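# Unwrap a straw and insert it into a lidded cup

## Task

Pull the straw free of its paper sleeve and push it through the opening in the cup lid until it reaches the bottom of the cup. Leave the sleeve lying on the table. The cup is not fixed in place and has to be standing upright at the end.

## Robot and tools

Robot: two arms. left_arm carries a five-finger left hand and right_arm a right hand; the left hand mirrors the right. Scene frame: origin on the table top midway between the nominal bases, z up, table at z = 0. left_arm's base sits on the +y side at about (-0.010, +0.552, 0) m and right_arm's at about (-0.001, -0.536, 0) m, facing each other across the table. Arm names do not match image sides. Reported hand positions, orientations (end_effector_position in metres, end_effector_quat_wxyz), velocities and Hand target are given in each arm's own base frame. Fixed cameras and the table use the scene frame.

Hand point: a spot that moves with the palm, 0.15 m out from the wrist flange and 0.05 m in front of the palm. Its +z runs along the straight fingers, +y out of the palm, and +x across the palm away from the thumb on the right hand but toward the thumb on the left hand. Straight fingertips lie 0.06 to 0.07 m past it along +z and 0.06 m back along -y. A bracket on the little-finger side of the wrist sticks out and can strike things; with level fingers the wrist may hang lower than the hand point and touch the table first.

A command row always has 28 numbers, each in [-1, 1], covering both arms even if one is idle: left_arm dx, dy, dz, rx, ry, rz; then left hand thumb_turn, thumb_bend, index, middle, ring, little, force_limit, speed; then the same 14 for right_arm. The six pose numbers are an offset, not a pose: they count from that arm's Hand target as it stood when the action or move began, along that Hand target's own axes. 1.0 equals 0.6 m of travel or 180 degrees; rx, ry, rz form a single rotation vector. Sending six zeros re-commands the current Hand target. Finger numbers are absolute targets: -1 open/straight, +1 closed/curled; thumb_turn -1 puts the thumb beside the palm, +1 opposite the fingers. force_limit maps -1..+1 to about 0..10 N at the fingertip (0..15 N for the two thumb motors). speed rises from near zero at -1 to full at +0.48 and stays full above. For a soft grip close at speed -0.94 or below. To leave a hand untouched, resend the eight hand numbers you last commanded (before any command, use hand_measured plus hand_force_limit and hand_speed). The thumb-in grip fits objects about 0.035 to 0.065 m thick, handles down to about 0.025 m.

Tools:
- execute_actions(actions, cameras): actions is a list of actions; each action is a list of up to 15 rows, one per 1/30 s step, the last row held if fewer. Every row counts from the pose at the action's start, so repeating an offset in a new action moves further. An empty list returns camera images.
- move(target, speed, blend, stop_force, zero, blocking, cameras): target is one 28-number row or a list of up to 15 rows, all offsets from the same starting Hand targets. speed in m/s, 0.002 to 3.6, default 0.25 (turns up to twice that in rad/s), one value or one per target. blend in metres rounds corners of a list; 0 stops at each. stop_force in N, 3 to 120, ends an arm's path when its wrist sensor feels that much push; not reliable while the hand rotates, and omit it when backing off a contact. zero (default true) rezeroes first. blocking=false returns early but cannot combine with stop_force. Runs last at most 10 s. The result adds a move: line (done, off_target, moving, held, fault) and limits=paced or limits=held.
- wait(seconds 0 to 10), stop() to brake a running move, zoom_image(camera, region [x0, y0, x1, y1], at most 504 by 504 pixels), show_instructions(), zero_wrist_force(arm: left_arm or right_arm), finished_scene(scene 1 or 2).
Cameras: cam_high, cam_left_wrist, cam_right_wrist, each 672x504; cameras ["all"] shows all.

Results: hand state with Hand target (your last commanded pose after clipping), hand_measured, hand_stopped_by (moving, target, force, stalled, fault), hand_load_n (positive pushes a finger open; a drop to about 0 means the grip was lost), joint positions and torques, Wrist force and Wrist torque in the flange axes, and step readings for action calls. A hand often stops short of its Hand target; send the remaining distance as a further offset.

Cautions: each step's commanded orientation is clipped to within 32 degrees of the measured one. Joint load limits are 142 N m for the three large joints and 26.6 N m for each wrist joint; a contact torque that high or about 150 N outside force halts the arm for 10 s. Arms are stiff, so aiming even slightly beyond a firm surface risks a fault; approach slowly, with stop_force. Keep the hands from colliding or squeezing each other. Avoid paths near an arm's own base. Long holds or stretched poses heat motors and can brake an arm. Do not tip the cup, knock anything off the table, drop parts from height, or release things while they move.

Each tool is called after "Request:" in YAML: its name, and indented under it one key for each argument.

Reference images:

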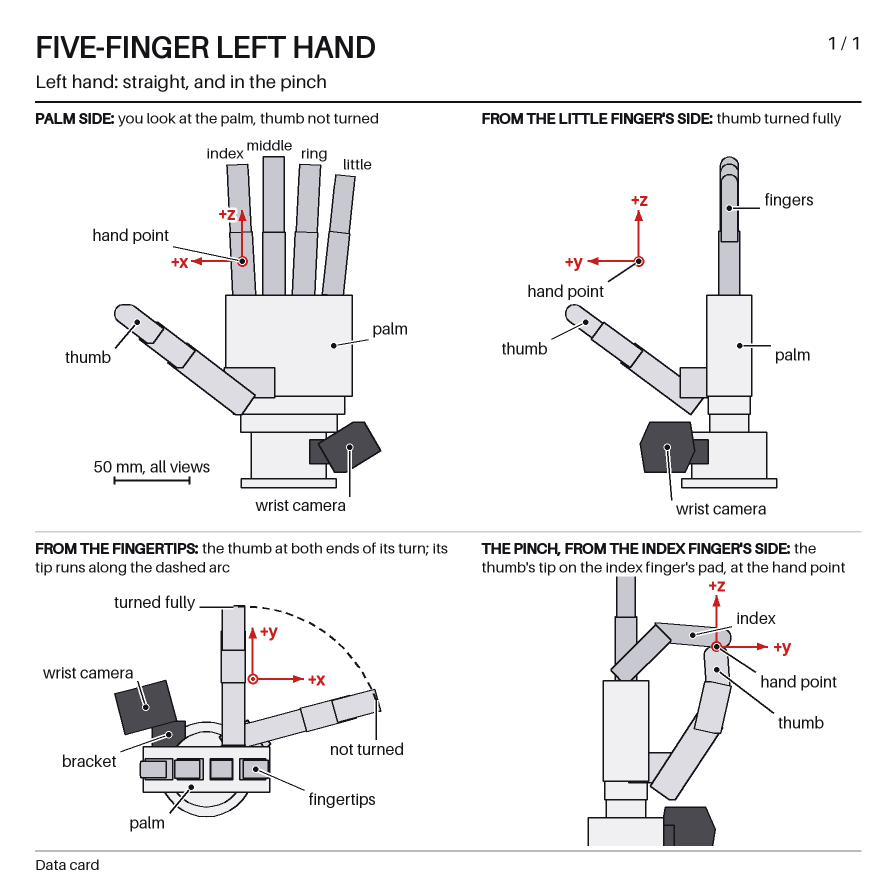

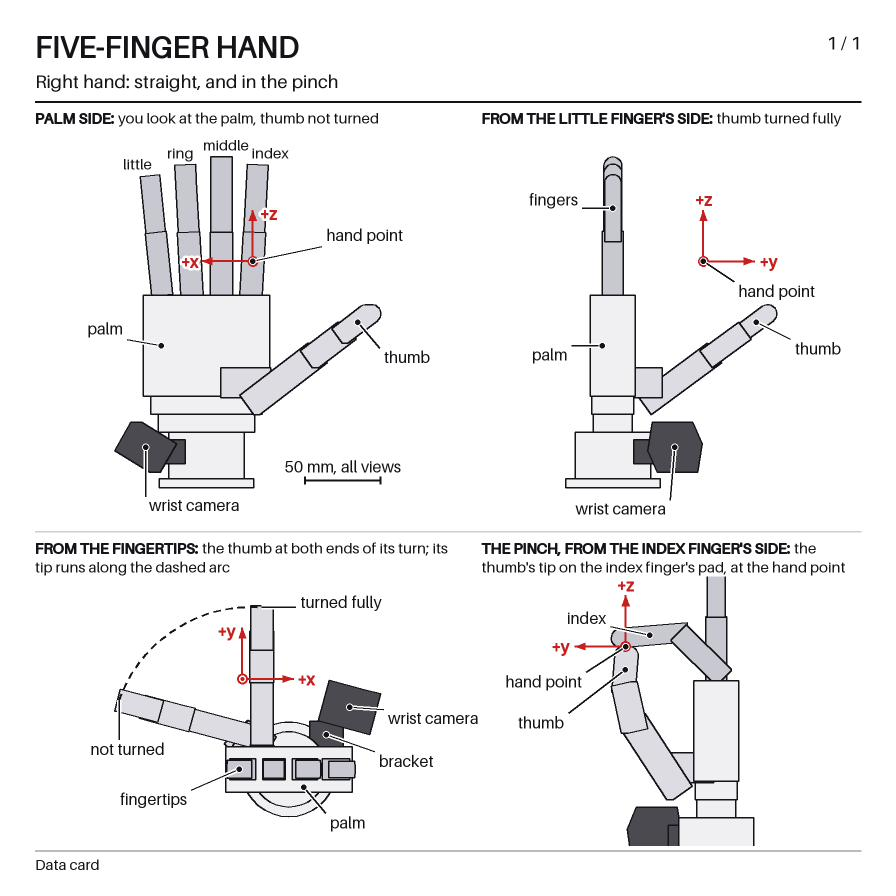

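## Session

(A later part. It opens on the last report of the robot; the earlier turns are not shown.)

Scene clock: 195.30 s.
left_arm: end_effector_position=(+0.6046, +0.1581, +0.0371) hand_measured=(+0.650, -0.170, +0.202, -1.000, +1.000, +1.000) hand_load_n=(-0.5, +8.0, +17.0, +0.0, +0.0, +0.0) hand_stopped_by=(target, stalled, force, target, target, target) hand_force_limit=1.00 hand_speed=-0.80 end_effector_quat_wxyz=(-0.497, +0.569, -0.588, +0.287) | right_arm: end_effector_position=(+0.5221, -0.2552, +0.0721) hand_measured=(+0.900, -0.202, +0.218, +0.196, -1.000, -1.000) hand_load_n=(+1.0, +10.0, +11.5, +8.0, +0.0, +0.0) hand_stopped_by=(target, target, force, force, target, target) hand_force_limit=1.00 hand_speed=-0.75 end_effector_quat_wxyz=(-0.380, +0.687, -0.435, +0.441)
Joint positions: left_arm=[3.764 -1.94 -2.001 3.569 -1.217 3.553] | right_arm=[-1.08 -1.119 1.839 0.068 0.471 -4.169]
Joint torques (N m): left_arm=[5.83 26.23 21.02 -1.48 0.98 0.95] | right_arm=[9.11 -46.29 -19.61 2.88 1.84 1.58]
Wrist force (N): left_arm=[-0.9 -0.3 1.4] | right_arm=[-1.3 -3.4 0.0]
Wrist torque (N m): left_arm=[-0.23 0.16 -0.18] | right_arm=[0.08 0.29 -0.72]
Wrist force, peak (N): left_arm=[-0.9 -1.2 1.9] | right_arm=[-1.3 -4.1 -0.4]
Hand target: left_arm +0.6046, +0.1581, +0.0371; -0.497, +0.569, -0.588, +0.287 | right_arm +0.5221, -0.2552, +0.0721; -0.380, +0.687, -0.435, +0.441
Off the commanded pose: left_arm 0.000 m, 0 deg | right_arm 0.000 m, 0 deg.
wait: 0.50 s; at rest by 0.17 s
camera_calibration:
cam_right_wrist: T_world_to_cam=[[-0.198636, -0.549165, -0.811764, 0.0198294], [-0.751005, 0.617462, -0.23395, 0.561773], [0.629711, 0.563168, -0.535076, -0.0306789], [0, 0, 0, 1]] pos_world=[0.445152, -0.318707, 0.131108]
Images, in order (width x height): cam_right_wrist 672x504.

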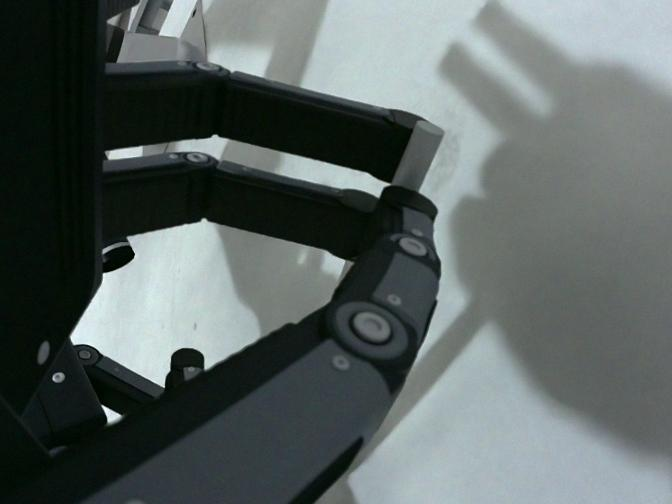

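Request:
execute_actions:
  actions:
    - [[0,0,0,0,0,0,0.65,-0.16,0.5,-1,1,1,1,-0.8,0,0,0,0,0,0,0.9,-0.2,-0.1,-0.1,-1,-1,1,-0.4]]

Request:
move:
  target: [0,0,0,0,0,0,0.65,-0.16,0.5,-1,1,1,1,-0.8,-0.002,0.0063,0.0023,0,0,0,0.9,-0.2,-0.1,-0.1,-1,-1,1,-0.4]
  speed: 0.06
  cameras: ["cam_right_wrist"]

Request:
execute_actions:
  actions:
    - [[0,0,0,0,0,0,0.65,-0.16,0.5,-1,1,1,1,-0.8,0,0,0,0,0,0,0.9,-0.2,0.5,0.5,-1,-1,1,-0.65]]

Request:
wait:
  seconds: 0.5
  cameras: ["cam_right_wrist"]

Scene clock: 196.27 s.
left_arm: end_effector_position=(+0.6046, +0.1581, +0.0371) hand_measured=(+0.650, -0.170, +0.202, -1.000, +1.000, +1.000) hand_load_n=(+0.0, +9.0, +16.0, +0.0, +0.0, +0.0) hand_stopped_by=(target, stalled, force, target, target, target) hand_force_limit=1.00 hand_speed=-0.80 end_effector_quat_wxyz=(-0.497, +0.569, -0.588, +0.287) | right_arm: end_effector_position=(+0.5221, -0.2552, +0.0721) hand_measured=(+0.900, -0.200, -0.100, -0.100, -1.000, -1.000) hand_load_n=(+0.0, +0.0, +0.0, +0.0, +0.0, +0.0) hand_stopped_by=(target, target, target, target, target, target) hand_force_limit=1.00 hand_speed=-0.40 end_effector_quat_wxyz=(-0.380, +0.687, -0.435, +0.441)
Joint positions: left_arm=[3.764 -1.94 -2.001 3.569 -1.217 3.553] | right_arm=[-1.08 -1.119 1.839 0.068 0.471 -4.169]
Joint torques (N m): left_arm=[4.3 26.05 20.67 -1.61 0.52 0.93] | right_arm=[8.17 -46.98 -19.45 2.13 1.11 1.4]
Wrist force (N): left_arm=[-0.9 -0.5 1.0] | right_arm=[-1.1 -3.0 -0.9]
Wrist torque (N m): left_arm=[-0.29 0.17 -0.17] | right_arm=[0.08 0.18 -0.79]
Wrist force, peak (N): left_arm=[-1.4 -0.8 1.9] | right_arm=[-1.2 -4.0 -0.4]
Hand target: left_arm +0.6046, +0.1581, +0.0371; -0.497, +0.569, -0.588, +0.287 | right_arm +0.5221, -0.2552, +0.0721; -0.380, +0.687, -0.435, +0.441
Off the commanded pose: left_arm 0.000 m, 0 deg | right_arm 0.000 m, 0 deg.
Step readings (end_effector_position of left_arm | right_arm):
0: (+0.6046, +0.1581, +0.0371) | (+0.5221, -0.2552, +0.0721)
1: (+0.6046, +0.1581, +0.0371) | (+0.5221, -0.2552, +0.0721)
2: (+0.6046, +0.1581, +0.0371) | (+0.5221, -0.2552, +0.0721)
4: (+0.6046, +0.1581, +0.0371) | (+0.5221, -0.2552, +0.0721)
8: (+0.6046, +0.1581, +0.0371) | (+0.5221, -0.2552, +0.0721)
15: (+0.6046, +0.1581, +0.0371) | (+0.5221, -0.2552, +0.0721)

Scene clock: 196.97 s.
left_arm: end_effector_position=(+0.6046, +0.1581, +0.0371) hand_measured=(+0.650, -0.170, +0.202, -1.000, +1.000, +1.000) hand_load_n=(-0.5, +9.0, +16.0, +0.0, +0.0, +0.0) hand_stopped_by=(target, stalled, force, target, target, target) hand_force_limit=1.00 hand_speed=-0.80 end_effector_quat_wxyz=(-0.497, +0.569, -0.588, +0.287) | right_arm: end_effector_position=(+0.5221, -0.2552, +0.0678) hand_measured=(+0.900, -0.200, -0.100, -0.100, -1.000, -1.000) hand_load_n=(+0.0, +0.5, +0.0, +0.0, +0.0, +0.0) hand_stopped_by=(target, target, target, target, target, target) hand_force_limit=1.00 hand_speed=-0.40 end_effector_quat_wxyz=(-0.380, +0.687, -0.435, +0.441)
Joint positions: left_arm=[3.764 -1.94 -2.001 3.569 -1.217 3.553] | right_arm=[-1.08 -1.112 1.843 0.058 0.471 -4.169]
Joint torques (N m): left_arm=[4.66 25.96 20.75 -1.47 0.26 1.02] | right_arm=[10.7 -35.03 -9.86 1.6 1.98 1.68]
Wrist force (N): left_arm=[-0.9 -0.7 0.4] | right_arm=[-1.1 -3.1 -1.2]
Wrist torque (N m): left_arm=[-0.27 0.14 -0.17] | right_arm=[0.09 0.20 -0.78]
Wrist force, peak (N): left_arm=[-1.3 -0.7 0.8] | right_arm=[-1.0 -3.3 -1.2]
Hand target: left_arm +0.6046, +0.1581, +0.0371; -0.497, +0.569, -0.588, +0.287 | right_arm +0.5221, -0.2552, +0.0679; -0.380, +0.687, -0.435, +0.441
Off the commanded pose: left_arm 0.000 m, 0 deg | right_arm 0.000 m, 0 deg.
move: done
camera_calibration:
cam_right_wrist: T_world_to_cam=[[-0.198636, -0.549165, -0.811764, 0.0163586], [-0.751005, 0.617462, -0.23395, 0.560842], [0.629711, 0.563168, -0.535076, -0.0330427], [0, 0, 0, 1]] pos_world=[0.445252, -0.318707, 0.126808]
Images, in order (width x height): cam_right_wrist 672x504.

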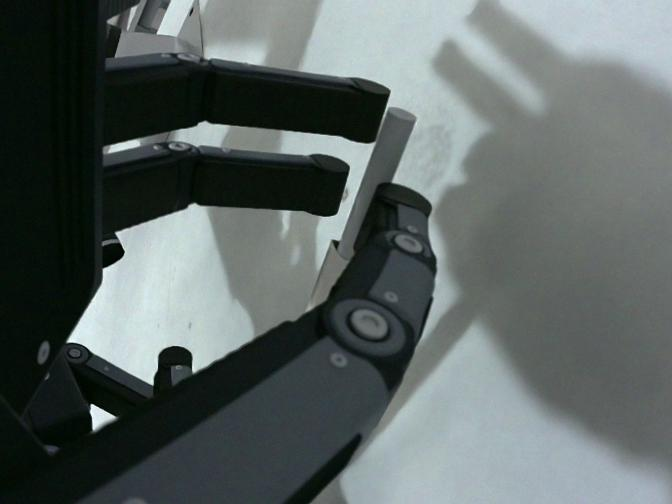

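Scene clock: 197.67 s.
left_arm: end_effector_position=(+0.6046, +0.1581, +0.0371) hand_measured=(+0.650, -0.170, +0.202, -1.000, +1.000, +1.000) hand_load_n=(-1.5, +8.5, +16.5, +0.0, +0.0, +0.0) hand_stopped_by=(target, stalled, force, target, target, target) hand_force_limit=1.00 hand_speed=-0.80 end_effector_quat_wxyz=(-0.497, +0.569, -0.588, +0.287) | right_arm: end_effector_position=(+0.5221, -0.2552, +0.0679) hand_measured=(+0.900, -0.200, +0.304, +0.278, -1.000, -1.000) hand_load_n=(-0.5, +3.0, +15.0, +14.5, +0.0, +0.0) hand_stopped_by=(target, target, force, force, target, target) hand_force_limit=1.00 hand_speed=-0.65 end_effector_quat_wxyz=(-0.380, +0.687, -0.435, +0.441)
Joint positions: left_arm=[3.764 -1.94 -2.001 3.569 -1.217 3.553] | right_arm=[-1.08 -1.112 1.843 0.058 0.471 -4.169]
Joint torques (N m): left_arm=[4.56 25.59 20.17 -1.51 0.04 0.98] | right_arm=[9.44 -47.53 -18.27 3.17 1 1.39]
Wrist force (N): left_arm=[-1.0 -1.5 1.0] | right_arm=[-1.4 -3.3 -0.7]
Wrist torque (N m): left_arm=[-0.34 0.16 -0.10] | right_arm=[0.06 0.20 -0.79]
Wrist force, peak (N): left_arm=[-1.0 -1.5 1.0] | right_arm=[-1.9 -3.1 0.1]
Hand target: left_arm +0.6046, +0.1581, +0.0371; -0.497, +0.569, -0.588, +0.287 | right_arm +0.5221, -0.2552, +0.0679; -0.380, +0.687, -0.435, +0.441
Off the commanded pose: left_arm 0.000 m, 0 deg | right_arm 0.000 m, 0 deg.
Step readings (end_effector_position of left_arm | right_arm):
0: (+0.6046, +0.1581, +0.0371) | (+0.5221, -0.2552, +0.0678)
1: (+0.6046, +0.1581, +0.0371) | (+0.5221, -0.2552, +0.0678)
2: (+0.6046, +0.1581, +0.0371) | (+0.5221, -0.2552, +0.0678)
4: (+0.6046, +0.1581, +0.0371) | (+0.5221, -0.2552, +0.0678)
8: (+0.6046, +0.1581, +0.0371) | (+0.5221, -0.2552, +0.0678)
15: (+0.6046, +0.1581, +0.0371) | (+0.5221, -0.2552, +0.0679)

Scene clock: 198.17 s.
left_arm: end_effector_position=(+0.6046, +0.1581, +0.0371) hand_measured=(+0.650, -0.170, +0.202, -1.000, +1.000, +1.000) hand_load_n=(-1.5, +8.5, +16.5, +0.0, +0.0, +0.0) hand_stopped_by=(target, stalled, force, target, target, target) hand_force_limit=1.00 hand_speed=-0.80 end_effector_quat_wxyz=(-0.497, +0.569, -0.588, +0.287) | right_arm: end_effector_position=(+0.5221, -0.2552, +0.0679) hand_measured=(+0.900, -0.200, +0.304, +0.278, -1.000, -1.000) hand_load_n=(-0.5, +3.0, +15.0, +15.0, +0.0, +0.0) hand_stopped_by=(target, target, force, force, target, target) hand_force_limit=1.00 hand_speed=-0.65 end_effector_quat_wxyz=(-0.380, +0.687, -0.435, +0.441)
Joint positions: left_arm=[3.764 -1.94 -2.001 3.569 -1.217 3.553] | right_arm=[-1.08 -1.112 1.843 0.058 0.471 -4.169]
Joint torques (N m): left_arm=[4.01 25.79 20.08 -1.53 -0.18 0.91] | right_arm=[8.35 -48.22 -19.33 3.02 0.41 1.19]
Wrist force (N): left_arm=[-0.7 -1.2 0.9] | right_arm=[-1.6 -2.8 -0.4]
Wrist torque (N m): left_arm=[-0.33 0.13 -0.08] | right_arm=[0.09 0.20 -0.79]
Wrist force, peak (N): left_arm=[-1.3 -1.2 1.2] | right_arm=[-1.2 -3.3 -0.6]
Hand target: left_arm +0.6046, +0.1581, +0.0371; -0.497, +0.569, -0.588, +0.287 | right_arm +0.5221, -0.2552, +0.0679; -0.380, +0.687, -0.435, +0.441
Off the commanded pose: left_arm 0.000 m, 0 deg | right_arm 0.000 m, 0 deg.
wait: 0.50 s; at rest by 0.17 s
camera_calibration:
cam_right_wrist: T_world_to_cam=[[-0.198636, -0.549165, -0.811764, 0.0164398], [-0.751005, 0.617462, -0.23395, 0.560866], [0.629711, 0.563168, -0.535076, -0.0329892], [0, 0, 0, 1]] pos_world=[0.445252, -0.318707, 0.126908]
Images, in order (width x height): cam_right_wrist 672x504.

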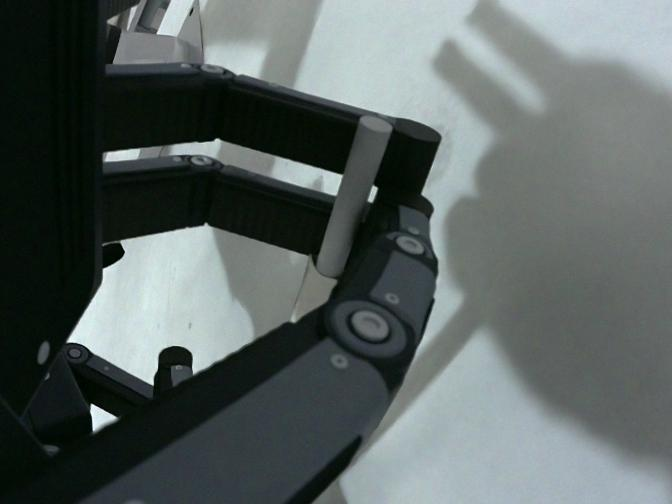

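Request:
execute_actions:
  actions:
    - [[0,0,0,0,0,0,0.65,-0.16,0.5,-1,1,1,1,-0.8,0,0,0,0,0,0,0.9,-0.2,-0.1,-0.1,-1,-1,1,-0.4]]

Request:
move:
  target: [0,0,0,0,0,0,0.65,-0.16,0.5,-1,1,1,1,-0.8,0.002,-0.0034,-0.0012,0,0,0,0.9,-0.2,-0.1,-0.1,-1,-1,1,-0.4]
  speed: 0.06
  cameras: ["cam_right_wrist"]

Request:
execute_actions:
  actions:
    - [[0,0,0,0,0,0,0.65,-0.16,0.5,-1,1,1,1,-0.8,0,0,0,0,0,0,0.9,-0.2,0.5,0.5,-1,-1,1,-0.65]]

Request:
wait:
  seconds: 0.5
  cameras: ["cam_right_wrist"]

Scene clock: 199.10 s.
left_arm: end_effector_position=(+0.6046, +0.1581, +0.0371) hand_measured=(+0.650, -0.170, +0.202, -1.000, +1.000, +1.000) hand_load_n=(-0.5, +9.0, +16.0, +0.0, +0.5, +0.0) hand_stopped_by=(target, stalled, force, target, target, target) hand_force_limit=1.00 hand_speed=-0.80 end_effector_quat_wxyz=(-0.497, +0.569, -0.588, +0.287) | right_arm: end_effector_position=(+0.5221, -0.2552, +0.0679) hand_measured=(+0.900, -0.200, -0.100, -0.100, -1.000, -1.000) hand_load_n=(+0.0, +0.0, +0.0, +0.0, +0.0, +0.0) hand_stopped_by=(target, target, target, target, target, target) hand_force_limit=1.00 hand_speed=-0.40 end_effector_quat_wxyz=(-0.380, +0.687, -0.435, +0.441)
Joint positions: left_arm=[3.764 -1.94 -2.001 3.569 -1.217 3.553] | right_arm=[-1.08 -1.112 1.843 0.058 0.471 -4.169]
Joint torques (N m): left_arm=[3.39 25.68 20.06 -1.48 -0.62 0.88] | right_arm=[6.29 -47.23 -19.36 2.36 -0.98 0.82]
Wrist force (N): left_arm=[-1.0 -0.6 0.4] | right_arm=[-1.2 -3.2 -1.0]
Wrist torque (N m): left_arm=[-0.25 0.16 -0.17] | right_arm=[0.07 0.20 -0.79]
Wrist force, peak (N): left_arm=[-1.3 -1.3 1.1] | right_arm=[-1.3 -3.2 -1.0]
Hand target: left_arm +0.6046, +0.1581, +0.0371; -0.497, +0.569, -0.588, +0.287 | right_arm +0.5221, -0.2552, +0.0679; -0.380, +0.687, -0.435, +0.441
Off the commanded pose: left_arm 0.000 m, 0 deg | right_arm 0.000 m, 0 deg.
Step readings (end_effector_position of left_arm | right_arm):
0: (+0.6046, +0.1581, +0.0371) | (+0.5221, -0.2552, +0.0679)
1: (+0.6046, +0.1581, +0.0371) | (+0.5221, -0.2552, +0.0679)
2: (+0.6046, +0.1581, +0.0371) | (+0.5221, -0.2552, +0.0679)
4: (+0.6046, +0.1581, +0.0371) | (+0.5221, -0.2552, +0.0679)
8: (+0.6046, +0.1581, +0.0371) | (+0.5221, -0.2552, +0.0679)
15: (+0.6046, +0.1581, +0.0371) | (+0.5221, -0.2552, +0.0679)

Scene clock: 199.80 s.
left_arm: end_effector_position=(+0.6046, +0.1581, +0.0371) hand_measured=(+0.650, -0.170, +0.202, -1.000, +1.000, +1.000) hand_load_n=(-0.5, +9.0, +15.5, +0.0, +0.0, +0.0) hand_stopped_by=(target, stalled, force, target, target, target) hand_force_limit=1.00 hand_speed=-0.80 end_effector_quat_wxyz=(-0.497, +0.569, -0.588, +0.287) | right_arm: end_effector_position=(+0.5222, -0.2557, +0.0704) hand_measured=(+0.900, -0.200, -0.100, -0.100, -1.000, -1.000) hand_load_n=(+0.0, +0.0, -0.5, +0.0, +0.0, +0.0) hand_stopped_by=(target, target, target, target, target, target) hand_force_limit=1.00 hand_speed=-0.40 end_effector_quat_wxyz=(-0.380, +0.687, -0.435, +0.441)
Joint positions: left_arm=[3.764 -1.94 -2.001 3.569 -1.217 3.553] | right_arm=[-1.08 -1.115 1.839 0.065 0.471 -4.169]
Joint torques (N m): left_arm=[2.95 25.71 19.91 -1.45 -0.75 0.88] | right_arm=[-10.76 -42.02 -16.41 1.61 -3.1 -1.56]
Wrist force (N): left_arm=[-0.8 -0.6 0.9] | right_arm=[-1.1 -3.1 -1.1]
Wrist torque (N m): left_arm=[-0.28 0.14 -0.16] | right_arm=[0.08 0.19 -0.79]
Wrist force, peak (N): left_arm=[-0.9 -0.8 0.9] | right_arm=[-1.1 -3.2 -1.1]
Hand target: left_arm +0.6046, +0.1581, +0.0371; -0.497, +0.569, -0.588, +0.287 | right_arm +0.5222, -0.2557, +0.0703; -0.380, +0.687, -0.435, +0.441
Off the commanded pose: left_arm 0.000 m, 0 deg | right_arm 0.000 m, 0 deg.
move: done
camera_calibration:
cam_right_wrist: T_world_to_cam=[[-0.198608, -0.54921, -0.811741, 0.0181842], [-0.751063, 0.617389, -0.233954, 0.561838], [0.62965, 0.563204, -0.53511, -0.0313899], [0, 0, 0, 1]] pos_world=[0.445352, -0.319207, 0.129408]
Images, in order (width x height): cam_right_wrist 672x504.

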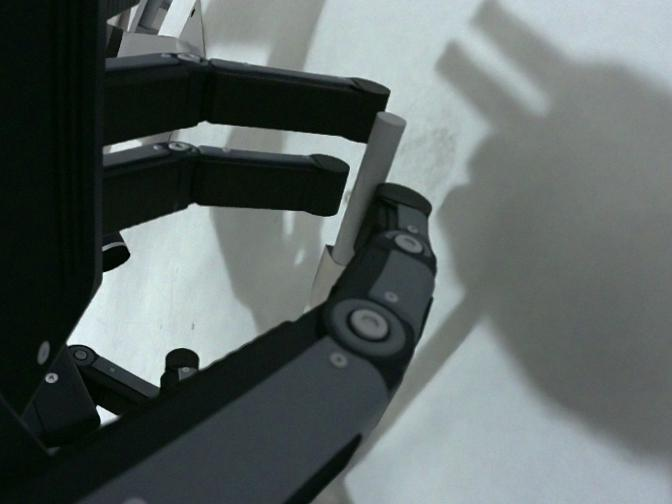

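Scene clock: 200.50 s.
left_arm: end_effector_position=(+0.6046, +0.1581, +0.0371) hand_measured=(+0.650, -0.170, +0.202, -1.000, +1.000, +1.000) hand_load_n=(-1.5, +8.5, +16.0, +0.0, +0.0, -0.5) hand_stopped_by=(target, stalled, force, target, target, target) hand_force_limit=1.00 hand_speed=-0.80 end_effector_quat_wxyz=(-0.497, +0.569, -0.588, +0.287) | right_arm: end_effector_position=(+0.5222, -0.2557, +0.0704) hand_measured=(+0.900, -0.200, +0.304, +0.278, -1.000, -1.000) hand_load_n=(-0.5, +3.5, +15.0, +15.0, +0.0, +0.0) hand_stopped_by=(target, target, force, force, target, target) hand_force_limit=1.00 hand_speed=-0.65 end_effector_quat_wxyz=(-0.380, +0.687, -0.435, +0.441)
Joint positions: left_arm=[3.764 -1.94 -2.001 3.569 -1.217 3.553] | right_arm=[-1.08 -1.115 1.839 0.065 0.471 -4.169]
Joint torques (N m): left_arm=[1.87 25.74 19.34 -1.49 -1.16 0.95] | right_arm=[-10.75 -31.23 -7.1 -1.36 -2.45 -1.45]
Wrist force (N): left_arm=[-0.6 -0.8 1.0] | right_arm=[-1.4 -2.9 -0.4]
Wrist torque (N m): left_arm=[-0.27 0.14 -0.09] | right_arm=[0.07 0.18 -0.78]
Wrist force, peak (N): left_arm=[-1.3 -1.4 1.0] | right_arm=[-1.1 -3.2 -1.1]
Hand target: left_arm +0.6046, +0.1581, +0.0371; -0.497, +0.569, -0.588, +0.287 | right_arm +0.5222, -0.2557, +0.0703; -0.380, +0.687, -0.435, +0.441
Off the commanded pose: left_arm 0.000 m, 0 deg | right_arm 0.000 m, 0 deg.
Step readings (end_effector_position of left_arm | right_arm):
0: (+0.6046, +0.1581, +0.0371) | (+0.5222, -0.2557, +0.0704)
1: (+0.6046, +0.1581, +0.0371) | (+0.5222, -0.2557, +0.0704)
2: (+0.6046, +0.1581, +0.0371) | (+0.5222, -0.2557, +0.0704)
4: (+0.6046, +0.1581, +0.0371) | (+0.5222, -0.2557, +0.0704)
8: (+0.6046, +0.1581, +0.0371) | (+0.5222, -0.2557, +0.0704)
15: (+0.6046, +0.1581, +0.0371) | (+0.5222, -0.2558, +0.0704)

Scene clock: 201.00 s.
left_arm: end_effector_position=(+0.6046, +0.1581, +0.0371) hand_measured=(+0.650, -0.170, +0.202, -1.000, +1.000, +1.000) hand_load_n=(-1.5, +8.5, +16.5, +0.0, +0.0, +0.0) hand_stopped_by=(target, stalled, force, target, target, target) hand_force_limit=1.00 hand_speed=-0.80 end_effector_quat_wxyz=(-0.497, +0.569, -0.588, +0.287) | right_arm: end_effector_position=(+0.5222, -0.2557, +0.0704) hand_measured=(+0.900, -0.200, +0.304, +0.278, -1.000, -1.000) hand_load_n=(-0.5, +3.5, +15.5, +14.5, +0.0, +0.0) hand_stopped_by=(target, target, force, force, target, target) hand_force_limit=1.00 hand_speed=-0.65 end_effector_quat_wxyz=(-0.380, +0.687, -0.435, +0.441)
Joint positions: left_arm=[3.764 -1.94 -2.001 3.569 -1.217 3.553] | right_arm=[-1.08 -1.115 1.839 0.065 0.471 -4.169]
Joint torques (N m): left_arm=[2.12 25.66 19.13 -1.42 -1.26 0.89] | right_arm=[-11.02 -23.74 -6.06 -1.35 -1.82 -1.24]
Wrist force (N): left_arm=[-1.0 -1.2 0.8] | right_arm=[-1.3 -3.1 -0.5]
Wrist torque (N m): left_arm=[-0.27 0.16 -0.10] | right_arm=[0.08 0.18 -0.78]
Wrist force, peak (N): left_arm=[-1.3 -1.5 0.8] | right_arm=[-1.3 -3.2 -0.6]
Hand target: left_arm +0.6046, +0.1581, +0.0371; -0.497, +0.569, -0.588, +0.287 | right_arm +0.5222, -0.2557, +0.0703; -0.380, +0.687, -0.435, +0.441
Off the commanded pose: left_arm 0.000 m, 0 deg | right_arm 0.000 m, 0 deg.
wait: 0.50 s; at rest by 0.17 s
camera_calibration:
cam_right_wrist: T_world_to_cam=[[-0.198671, -0.549197, -0.811735, 0.018216], [-0.750966, 0.617497, -0.233983, 0.561833], [0.629746, 0.5631, -0.535106, -0.0314663], [0, 0, 0, 1]] pos_world=[0.445352, -0.319207, 0.129408]
Images, in order (width x height): cam_right_wrist 672x504.

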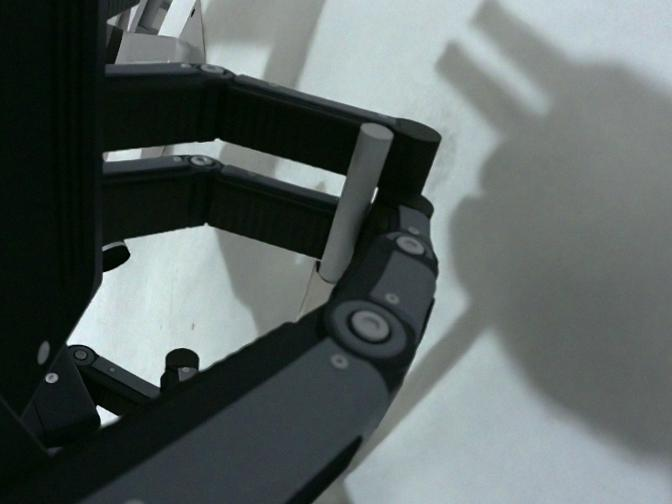

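Request:
execute_actions:
  actions:
    - [[0,0,0,0,0,0,0.65,-0.16,0.5,-1,1,1,1,-0.8,0,0,0,0,0,0,0.9,-0.2,-0.1,-0.1,-1,-1,1,-0.4]]

Request:
move:
  target: [0,0,0,0,0,0,0.65,-0.16,0.5,-1,1,1,1,-0.8,0.002,-0.0071,-0.0026,0,0,0,0.9,-0.2,-0.1,-0.1,-1,-1,1,-0.4]
  speed: 0.06
  cameras: ["cam_right_wrist"]

Scene clock: 201.83 s.
left_arm: end_effector_position=(+0.6046, +0.1581, +0.0371) hand_measured=(+0.650, -0.170, +0.202, -1.000, +1.000, +1.000) hand_load_n=(+0.0, +9.5, +16.0, +0.0, +0.0, +0.0) hand_stopped_by=(target, stalled, force, target, target, target) hand_force_limit=1.00 hand_speed=-0.80 end_effector_quat_wxyz=(-0.497, +0.569, -0.588, +0.287) | right_arm: end_effector_position=(+0.5222, -0.2557, +0.0703) hand_measured=(+0.900, -0.200, -0.100, -0.100, -1.000, -1.000) hand_load_n=(+0.0, +0.0, +0.0, +0.0, +0.0, +0.0) hand_stopped_by=(target, target, target, target, target, target) hand_force_limit=1.00 hand_speed=-0.40 end_effector_quat_wxyz=(-0.380, +0.687, -0.435, +0.441)
Joint positions: left_arm=[3.764 -1.94 -2.001 3.569 -1.217 3.553] | right_arm=[-1.08 -1.115 1.839 0.065 0.471 -4.169]
Joint torques (N m): left_arm=[1.66 25.74 18.9 -1.48 -1.59 1.04] | right_arm=[-10.99 -23.21 -6.19 -0.85 -0.97 -1.18]
Wrist force (N): left_arm=[-0.6 -0.7 0.5] | right_arm=[-1.1 -3.0 -1.4]
Wrist torque (N m): left_arm=[-0.30 0.11 -0.15] | right_arm=[0.11 0.19 -0.78]
Wrist force, peak (N): left_arm=[-1.3 -1.5 1.1] | right_arm=[-1.1 -3.3 -1.2]
Hand target: left_arm +0.6046, +0.1581, +0.0371; -0.497, +0.569, -0.588, +0.287 | right_arm +0.5222, -0.2557, +0.0703; -0.380, +0.687, -0.435, +0.441
Off the commanded pose: left_arm 0.000 m, 0 deg | right_arm 0.000 m, 0 deg.
Step readings (end_effector_position of left_arm | right_arm):
0: (+0.6046, +0.1581, +0.0371) | (+0.5222, -0.2557, +0.0704)
1: (+0.6046, +0.1581, +0.0371) | (+0.5222, -0.2557, +0.0704)
2: (+0.6046, +0.1581, +0.0371) | (+0.5222, -0.2557, +0.0704)
4: (+0.6046, +0.1581, +0.0371) | (+0.5222, -0.2557, +0.0703)
8: (+0.6046, +0.1581, +0.0371) | (+0.5222, -0.2557, +0.0703)
15: (+0.6046, +0.1581, +0.0371) | (+0.5222, -0.2557, +0.0703)

Scene clock: 202.53 s.
left_arm: end_effector_position=(+0.6046, +0.1581, +0.0371) hand_measured=(+0.650, -0.170, +0.202, -1.000, +1.000, +1.000) hand_load_n=(+0.0, +9.0, +16.0, +0.0, +0.0, +0.0) hand_stopped_by=(target, stalled, force, target, target, target) hand_force_limit=1.00 hand_speed=-0.80 end_effector_quat_wxyz=(-0.497, +0.569, -0.588, +0.287) | right_arm: end_effector_position=(+0.5222, -0.2556, +0.0751) hand_measured=(+0.900, -0.200, -0.100, -0.100, -1.000, -1.000) hand_load_n=(+0.0, +0.0, +0.0, +0.0, +0.0, +0.0) hand_stopped_by=(target, target, target, target, target, target) hand_force_limit=1.00 hand_speed=-0.40 end_effector_quat_wxyz=(-0.380, +0.687, -0.435, +0.441)
Joint positions: left_arm=[3.764 -1.94 -2.001 3.569 -1.217 3.553] | right_arm=[-1.08 -1.123 1.836 0.076 0.471 -4.169]
Joint torques (N m): left_arm=[0.89 26.02 19.05 -1.37 -1.9 0.87] | right_arm=[-10.63 -32.85 -15.26 0.19 -1.33 -1.37]
Wrist force (N): left_arm=[-0.9 -0.6 0.9] | right_arm=[-1.0 -3.1 -1.1]
Wrist torque (N m): left_arm=[-0.29 0.16 -0.17] | right_arm=[0.08 0.17 -0.77]
Wrist force, peak (N): left_arm=[-1.2 -0.9 0.8] | right_arm=[-1.1 -3.2 -1.1]
Hand target: left_arm +0.6046, +0.1581, +0.0371; -0.497, +0.569, -0.588, +0.287 | right_arm +0.5222, -0.2556, +0.0750; -0.380, +0.687, -0.435, +0.441
Off the commanded pose: left_arm 0.000 m, 0 deg | right_arm 0.000 m, 0 deg.
move: done
camera_calibration:
cam_right_wrist: T_world_to_cam=[[-0.198636, -0.549165, -0.811764, 0.0220649], [-0.751005, 0.617462, -0.23395, 0.562797], [0.629711, 0.563168, -0.535076, -0.0289114], [0, 0, 0, 1]] pos_world=[0.445252, -0.319107, 0.134108]
Images, in order (width x height): cam_right_wrist 672x504.

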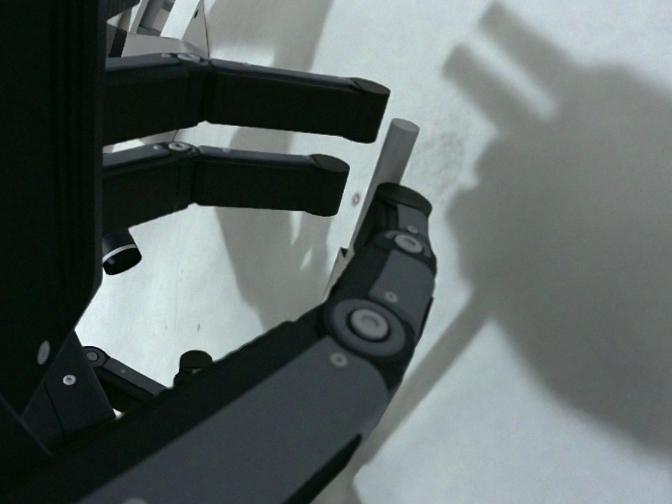

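Request:
execute_actions:
  actions:
    - [[0,0,0,0,0,0,0.65,-0.16,0.5,-1,1,1,1,-0.8,0,0,0,0,0,0,0.9,-0.2,0.5,0.5,-1,-1,1,-0.75]]

Request:
execute_actions:
  actions:
    - [[0,0,0,0,0,0,0.65,-0.2,0.17,-1,1,1,1,-0.8,0,0,0,0,0,0,0.9,-0.15,0.5,0.5,-1,-1,1,-0.8]]

Request:
execute_actions:
  actions:
    - [[0,0,0,0,0,0,0.65,-0.2,0.5,-1,1,1,0.2,-0.9,0,0,0,0,0,0,0.9,-0.15,0.48,0.48,-1,-1,1,-0.8]]

Request:
wait:
  seconds: 0.3
  cameras: ["cam_left_wrist","cam_right_wrist"]

Scene clock: 203.53 s.
left_arm: end_effector_position=(+0.6046, +0.1581, +0.0371) hand_measured=(+0.650, -0.170, +0.202, -1.000, +1.000, +1.000) hand_load_n=(+0.0, +7.0, +17.0, +0.0, +0.0, +0.0) hand_stopped_by=(target, stalled, force, target, target, target) hand_force_limit=1.00 hand_speed=-0.80 end_effector_quat_wxyz=(-0.497, +0.569, -0.588, +0.287) | right_arm: end_effector_position=(+0.5222, -0.2557, +0.0750) hand_measured=(+0.900, -0.202, +0.196, +0.210, -1.000, -1.000) hand_load_n=(+1.0, +9.5, +8.0, +15.5, +0.0, +0.0) hand_stopped_by=(target, target, force, force, target, target) hand_force_limit=1.00 hand_speed=-0.75 end_effector_quat_wxyz=(-0.380, +0.687, -0.435, +0.441)
Joint positions: left_arm=[3.764 -1.94 -2.001 3.569 -1.217 3.553] | right_arm=[-1.08 -1.122 1.836 0.076 0.471 -4.169]
Joint torques (N m): left_arm=[-0.29 25.76 18.82 -1.4 -1.99 0.89] | right_arm=[-10.19 -23.65 -5.97 -1.12 -2.65 -1.38]
Wrist force (N): left_arm=[-1.2 -0.5 1.0] | right_arm=[-2.1 -3.1 -0.6]
Wrist torque (N m): left_arm=[-0.29 0.09 -0.13] | right_arm=[0.05 0.23 -0.75]
Wrist force, peak (N): left_arm=[-1.6 -1.0 1.3] | right_arm=[-2.1 -3.3 -0.8]
Hand target: left_arm +0.6046, +0.1581, +0.0371; -0.497, +0.569, -0.588, +0.287 | right_arm +0.5222, -0.2556, +0.0750; -0.380, +0.687, -0.435, +0.441
Off the commanded pose: left_arm 0.000 m, 0 deg | right_arm 0.000 m, 0 deg.
Step readings (end_effector_position of left_arm | right_arm):
0: (+0.6046, +0.1581, +0.0371) | (+0.5222, -0.2557, +0.0751)
1: (+0.6046, +0.1581, +0.0371) | (+0.5222, -0.2557, +0.0751)
2: (+0.6046, +0.1581, +0.0371) | (+0.5222, -0.2557, +0.0751)
4: (+0.6046, +0.1581, +0.0371) | (+0.5222, -0.2557, +0.0751)
8: (+0.6046, +0.1581, +0.0371) | (+0.5222, -0.2557, +0.0751)
15: (+0.6046, +0.1581, +0.0371) | (+0.5222, -0.2557, +0.0750)

Scene clock: 204.23 s.
left_arm: end_effector_position=(+0.6046, +0.1581, +0.0371) hand_measured=(+0.650, -0.200, +0.170, -1.000, +1.000, +1.000) hand_load_n=(-0.5, +0.0, +1.5, +0.0, +0.0, +0.0) hand_stopped_by=(target, target, target, target, target, target) hand_force_limit=1.00 hand_speed=-0.80 end_effector_quat_wxyz=(-0.497, +0.569, -0.588, +0.287) | right_arm: end_effector_position=(+0.5222, -0.2557, +0.0750) hand_measured=(+0.900, -0.174, +0.196, +0.210, -1.000, -1.000) hand_load_n=(+1.0, +14.5, +11.5, +18.5, +0.0, +0.0) hand_stopped_by=(target, force, force, force, target, target) hand_force_limit=1.00 hand_speed=-0.80 end_effector_quat_wxyz=(-0.380, +0.687, -0.435, +0.441)
Joint positions: left_arm=[3.764 -1.94 -2.001 3.569 -1.217 3.553] | right_arm=[-1.08 -1.122 1.836 0.076 0.471 -4.169]
Joint torques (N m): left_arm=[-0.1 25.74 18.12 -1.48 -1.95 0.86] | right_arm=[-10.67 -23.48 -6.23 -1.01 -3.02 -1.12]
Wrist force (N): left_arm=[-1.3 -1.0 1.0] | right_arm=[-1.5 -3.0 -0.5]
Wrist torque (N m): left_arm=[-0.29 0.14 -0.15] | right_arm=[0.08 0.22 -0.76]
Wrist force, peak (N): left_arm=[-1.9 -1.2 1.1] | right_arm=[-1.9 -3.5 -1.0]
Hand target: left_arm +0.6046, +0.1581, +0.0371; -0.497, +0.569, -0.588, +0.287 | right_arm +0.5222, -0.2556, +0.0750; -0.380, +0.687, -0.435, +0.441
Off the commanded pose: left_arm 0.000 m, 0 deg | right_arm 0.000 m, 0 deg.
Step readings (end_effector_position of left_arm | right_arm):
0: (+0.6046, +0.1581, +0.0371) | (+0.5222, -0.2557, +0.0750)
1: (+0.6046, +0.1581, +0.0371) | (+0.5222, -0.2557, +0.0750)
2: (+0.6046, +0.1581, +0.0371) | (+0.5222, -0.2557, +0.0750)
4: (+0.6046, +0.1581, +0.0371) | (+0.5222, -0.2557, +0.0750)
8: (+0.6046, +0.1581, +0.0371) | (+0.5222, -0.2557, +0.0750)
15: (+0.6046, +0.1581, +0.0371) | (+0.5222, -0.2557, +0.0750)

Scene clock: 204.93 s.
left_arm: end_effector_position=(+0.6046, +0.1581, +0.0371) hand_measured=(+0.650, -0.200, +0.186, -1.000, +1.000, +1.000) hand_load_n=(-1.0, +2.0, +6.0, +0.0, +0.0, +0.0) hand_stopped_by=(target, target, force, target, target, target) hand_force_limit=0.20 hand_speed=-0.90 end_effector_quat_wxyz=(-0.497, +0.569, -0.588, +0.287) | right_arm: end_effector_position=(+0.5222, -0.2556, +0.0750) hand_measured=(+0.900, -0.174, +0.196, +0.210, -1.000, -1.000) hand_load_n=(+1.5, +14.0, +12.5, +18.0, +0.0, +0.0) hand_stopped_by=(target, force, force, force, target, target) hand_force_limit=1.00 hand_speed=-0.80 end_effector_quat_wxyz=(-0.380, +0.687, -0.435, +0.441)
Joint positions: left_arm=[3.764 -1.94 -2.001 3.569 -1.217 3.553] | right_arm=[-1.08 -1.122 1.836 0.076 0.471 -4.169]
Joint torques (N m): left_arm=[-0.52 25.98 17.54 -1.44 -1.93 0.86] | right_arm=[-10.27 -23.91 -5.74 -0.86 -2.94 -1.03]
Wrist force (N): left_arm=[-1.7 -1.3 1.5] | right_arm=[-1.7 -3.2 -0.7]
Wrist torque (N m): left_arm=[-0.33 0.19 -0.17] | right_arm=[0.09 0.28 -0.78]
Wrist force, peak (N): left_arm=[-1.7 -1.3 1.5] | right_arm=[-1.5 -3.3 -0.9]
Hand target: left_arm +0.6046, +0.1581, +0.0371; -0.497, +0.569, -0.588, +0.287 | right_arm +0.5222, -0.2556, +0.0750; -0.380, +0.687, -0.435, +0.441
Off the commanded pose: left_arm 0.000 m, 0 deg | right_arm 0.000 m, 0 deg.
Step readings (end_effector_position of left_arm | right_arm):
0: (+0.6046, +0.1581, +0.0371) | (+0.5222, -0.2557, +0.0750)
1: (+0.6046, +0.1581, +0.0371) | (+0.5222, -0.2557, +0.0750)
2: (+0.6046, +0.1581, +0.0371) | (+0.5222, -0.2557, +0.0750)
4: (+0.6046, +0.1581, +0.0371) | (+0.5222, -0.2557, +0.0750)
8: (+0.6046, +0.1581, +0.0371) | (+0.5222, -0.2557, +0.0750)
15: (+0.6046, +0.1581, +0.0371) | (+0.5222, -0.2556, +0.0750)

Scene clock: 205.23 s.
left_arm: end_effector_position=(+0.6046, +0.1581, +0.0371) hand_measured=(+0.650, -0.200, +0.186, -1.000, +1.000, +1.000) hand_load_n=(-1.0, +2.0, +6.0, +0.0, +0.0, +0.0) hand_stopped_by=(target, target, force, target, target, target) hand_force_limit=0.20 hand_speed=-0.90 end_effector_quat_wxyz=(-0.497, +0.569, -0.588, +0.287) | right_arm: end_effector_position=(+0.5222, -0.2556, +0.0750) hand_measured=(+0.900, -0.174, +0.196, +0.210, -1.000, -1.000) hand_load_n=(+1.0, +14.0, +12.5, +18.0, +0.0, +0.0) hand_stopped_by=(target, force, force, force, target, target) hand_force_limit=1.00 hand_speed=-0.80 end_effector_quat_wxyz=(-0.380, +0.687, -0.435, +0.441)
Joint positions: left_arm=[3.764 -1.94 -2.001 3.569 -1.217 3.553] | right_arm=[-1.08 -1.122 1.836 0.076 0.471 -4.169]
Joint torques (N m): left_arm=[-0.18 25.8 17.96 -1.43 -1.94 0.8] | right_arm=[-10.88 -24.2 -6.37 -0.72 -3.01 -1.1]
Wrist force (N): left_arm=[-1.4 -1.0 1.3] | right_arm=[-1.7 -2.8 -0.5]
Wrist torque (N m): left_arm=[-0.33 0.18 -0.16] | right_arm=[0.09 0.26 -0.77]
Wrist force, peak (N): left_arm=[-1.4 -1.1 1.5] | right_arm=[-1.6 -3.3 -0.7]
Hand target: left_arm +0.6046, +0.1581, +0.0371; -0.497, +0.569, -0.588, +0.287 | right_arm +0.5222, -0.2556, +0.0750; -0.380, +0.687, -0.435, +0.441
Off the commanded pose: left_arm 0.000 m, 0 deg | right_arm 0.000 m, 0 deg.
wait: 0.30 s; at rest by 0.17 s
camera_calibration:
cam_left_wrist: T_world_to_cam=[[0.415522, -0.44409, 0.793804, -0.205034], [-0.409701, -0.870548, -0.272564, 0.400539], [0.812088, -0.211967, -0.543676, -0.317262], [0, 0, 0, 1]] pos_world=[0.506942, 0.190385, 0.0994416]
cam_right_wrist: T_world_to_cam=[[-0.198636, -0.549165, -0.811764, 0.0219837], [-0.751005, 0.617462, -0.23395, 0.562774], [0.629711, 0.563168, -0.535076, -0.0289649], [0, 0, 0, 1]] pos_world=[0.445252, -0.319107, 0.134008]
Images, in order (width x height): cam_left_wrist 672x504, cam_right_wrist 672x504.

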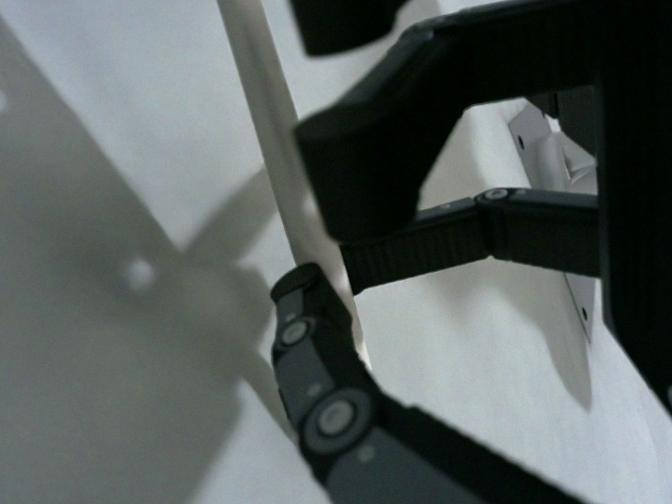

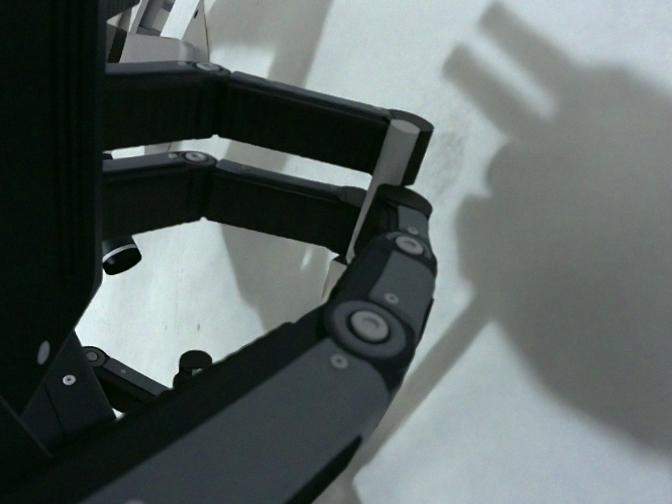

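Request:
move:
  target: [0.0124,-0.0033,-0.0006,0,0,0,0.65,-0.2,0.5,-1,1,1,0.2,-0.9,0.0143,-0.0032,-0.0012,0,0,0,0.9,-0.15,0.48,0.48,-1,-1,1,-0.8]
  speed: 0.02
  cameras: ["cam_left_wrist","cam_right_wrist"]

Scene clock: 206.10 s.
left_arm: end_effector_position=(+0.6061, +0.1504, +0.0371) hand_measured=(+0.650, -0.200, +0.186, -1.000, +1.000, +1.000) hand_load_n=(-1.5, +2.0, +5.0, +0.0, +0.0, +0.0) hand_stopped_by=(target, target, force, target, target, target) hand_force_limit=0.20 hand_speed=-0.90 end_effector_quat_wxyz=(-0.497, +0.570, -0.588, +0.287) | right_arm: end_effector_position=(+0.5240, -0.2632, +0.0794) hand_measured=(+0.900, -0.174, +0.196, +0.210, -1.000, -1.000) hand_load_n=(+1.5, +14.5, +11.5, +18.5, +0.0, +0.0) hand_stopped_by=(target, force, force, force, target, target) hand_force_limit=1.00 hand_speed=-0.80 end_effector_quat_wxyz=(-0.380, +0.687, -0.435, +0.441) end_effector_velocity=(-0.001, +0.000, -0.001) end_effector_angular_velocity=(-0.001, +0.000, -0.001)
Joint positions: left_arm=[3.745 -1.938 -2.003 3.572 -1.234 3.546] | right_arm=[-1.085 -1.115 1.811 0.1 0.467 -4.176]
Joint velocities: left_arm=[within noise] | right_arm=[-0.001 0 0.005 -0.005 0 -0.001]
Joint torques (N m): left_arm=[6.58 38.23 8.35 1.56 2.98 0.38] | right_arm=[-3.47 -36.65 -6.14 -1.74 -1.58 -0.33]
Wrist force (N): left_arm=[-4.1 -1.6 0.8] | right_arm=[-3.9 -3.3 -0.7]
Wrist torque (N m): left_arm=[-0.30 0.19 -0.13] | right_arm=[0.07 0.23 -0.68]
Wrist force, peak (N): left_arm=[-6.2 -1.9 0.9] | right_arm=[-5.9 -3.3 -0.8]
Hand target: left_arm +0.6061, +0.1505, +0.0371; -0.497, +0.569, -0.588, +0.287 | right_arm +0.5240, -0.2631, +0.0794; -0.380, +0.687, -0.435, +0.441
Off the commanded pose: left_arm 0.000 m, 0 deg | right_arm 0.000 m, 0 deg.
move: done
camera_calibration:
cam_left_wrist: T_world_to_cam=[[0.415575, -0.444064, 0.793791, -0.209108], [-0.409614, -0.870585, -0.272578, 0.394413], [0.812105, -0.211871, -0.543688, -0.320137], [0, 0, 0, 1]] pos_world=[0.508442, 0.182685, 0.0994416]
cam_right_wrist: T_world_to_cam=[[-0.19872, -0.549031, -0.811834, 0.0218506], [-0.751005, 0.617522, -0.23379, 0.56992], [0.629684, 0.563233, -0.535039, -0.023499], [0, 0, 0, 1]] pos_world=[0.447152, -0.326706, 0.138408]
Images, in order (width x height): cam_left_wrist 672x504, cam_right_wrist 672x504.

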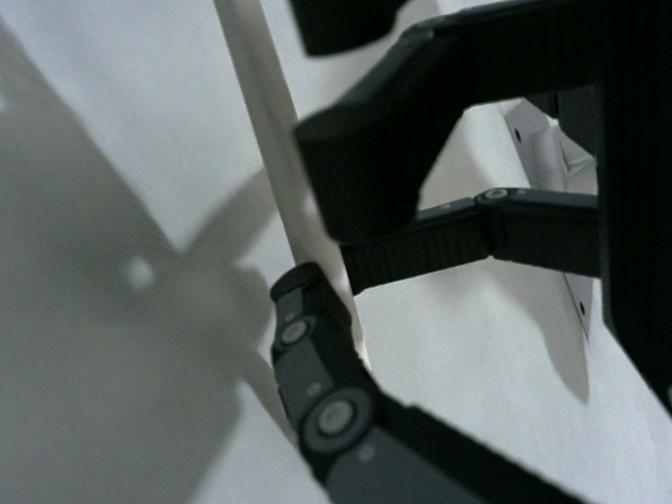

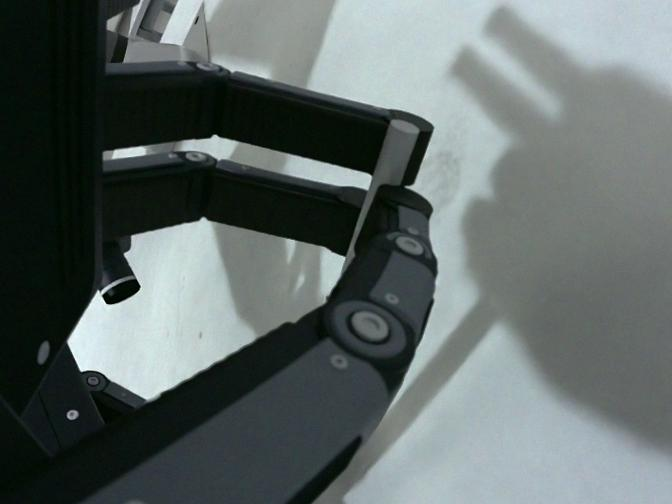

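Request:
move:
  target: [0.0496,-0.0132,-0.0024,0,0,0,0.65,-0.2,0.5,-1,1,1,0.2,-0.9,0.0572,-0.0128,-0.0048,0,0,0,0.9,-0.15,0.48,0.48,-1,-1,1,-0.8]
  speed: 0.04
  cameras: ["cam_left_wrist","cam_right_wrist"]

Scene clock: 207.43 s.
left_arm: end_effector_position=(+0.6121, +0.1202, +0.0371) hand_measured=(+0.650, -0.200, +0.186, -1.000, +1.000, +1.000) hand_load_n=(+0.0, +0.5, +0.5, +0.0, +0.0, +0.0) hand_stopped_by=(target, target, force, target, target, target) hand_force_limit=0.20 hand_speed=-0.90 end_effector_quat_wxyz=(-0.497, +0.569, -0.588, +0.287) end_effector_velocity=(+0.000, +0.001, +0.001) end_effector_angular_velocity=(-0.001, -0.001, +0.000) | right_arm: end_effector_position=(+0.5312, -0.2930, +0.0966) hand_measured=(+0.900, -0.174, +0.196, +0.208, -1.000, -1.000) hand_load_n=(+0.5, +15.0, +10.0, +19.5, +0.0, +0.0) hand_stopped_by=(target, force, force, force, target, target) hand_force_limit=1.00 hand_speed=-0.80 end_effector_quat_wxyz=(-0.380, +0.687, -0.435, +0.441) end_effector_velocity=(+0.000, +0.001, +0.000) end_effector_angular_velocity=(-0.001, -0.001, +0.000)
Joint positions: left_arm=[3.672 -1.934 -2.009 3.582 -1.303 3.519] | right_arm=[-1.102 -1.082 1.708 0.195 0.456 -4.204]
Joint velocities: left_arm=[0.004 0.001 0 -0.001 0.005 0] | right_arm=[0.001 -0.003 0.004 -0.005 0 0.002]
Joint torques (N m): left_arm=[9.22 39.28 10.18 1.68 2.4 1.32] | right_arm=[5.55 -50.02 -6.78 -1.41 -0.95 1.2]
Wrist force (N): left_arm=[-0.7 -0.5 0.8] | right_arm=[-0.7 -3.2 -1.1]
Wrist torque (N m): left_arm=[-0.25 0.22 -0.15] | right_arm=[0.08 0.19 -0.67]
Wrist force, peak (N): left_arm=[-6.6 -1.5 0.9] | right_arm=[-6.3 -3.2 -0.7]
Hand target: left_arm +0.6120, +0.1203, +0.0371; -0.497, +0.569, -0.588, +0.287 | right_arm +0.5313, -0.2930, +0.0967; -0.380, +0.687, -0.435, +0.441
Off the commanded pose: left_arm 0.000 m, 0 deg | right_arm 0.000 m, 0 deg.
move: done
camera_calibration:
cam_left_wrist: T_world_to_cam=[[0.415475, -0.444037, 0.793859, -0.224885], [-0.409662, -0.870573, -0.272544, 0.370645], [0.812131, -0.211979, -0.543606, -0.331311], [0, 0, 0, 1]] pos_world=[0.514342, 0.152585, 0.0994413]
cam_right_wrist: T_world_to_cam=[[-0.198673, -0.548988, -0.811875, 0.0208838], [-0.750996, 0.61753, -0.233797, 0.597751], [0.629709, 0.563266, -0.534975, -0.00205584], [0, 0, 0, 1]] pos_world=[0.454352, -0.356506, 0.155608]
Images, in order (width x height): cam_left_wrist 672x504, cam_right_wrist 672x504.

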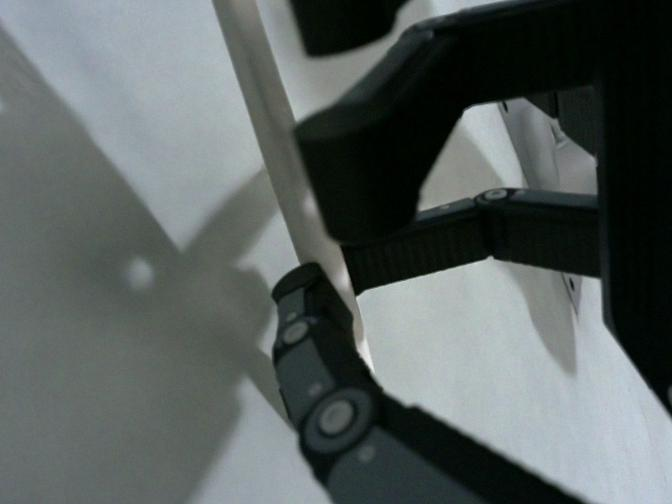

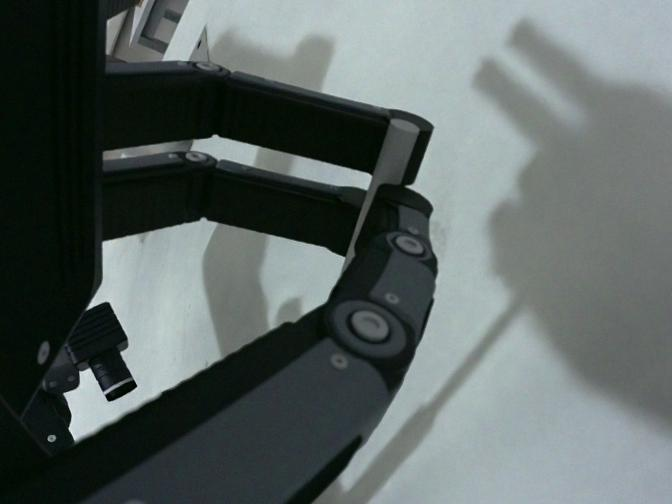

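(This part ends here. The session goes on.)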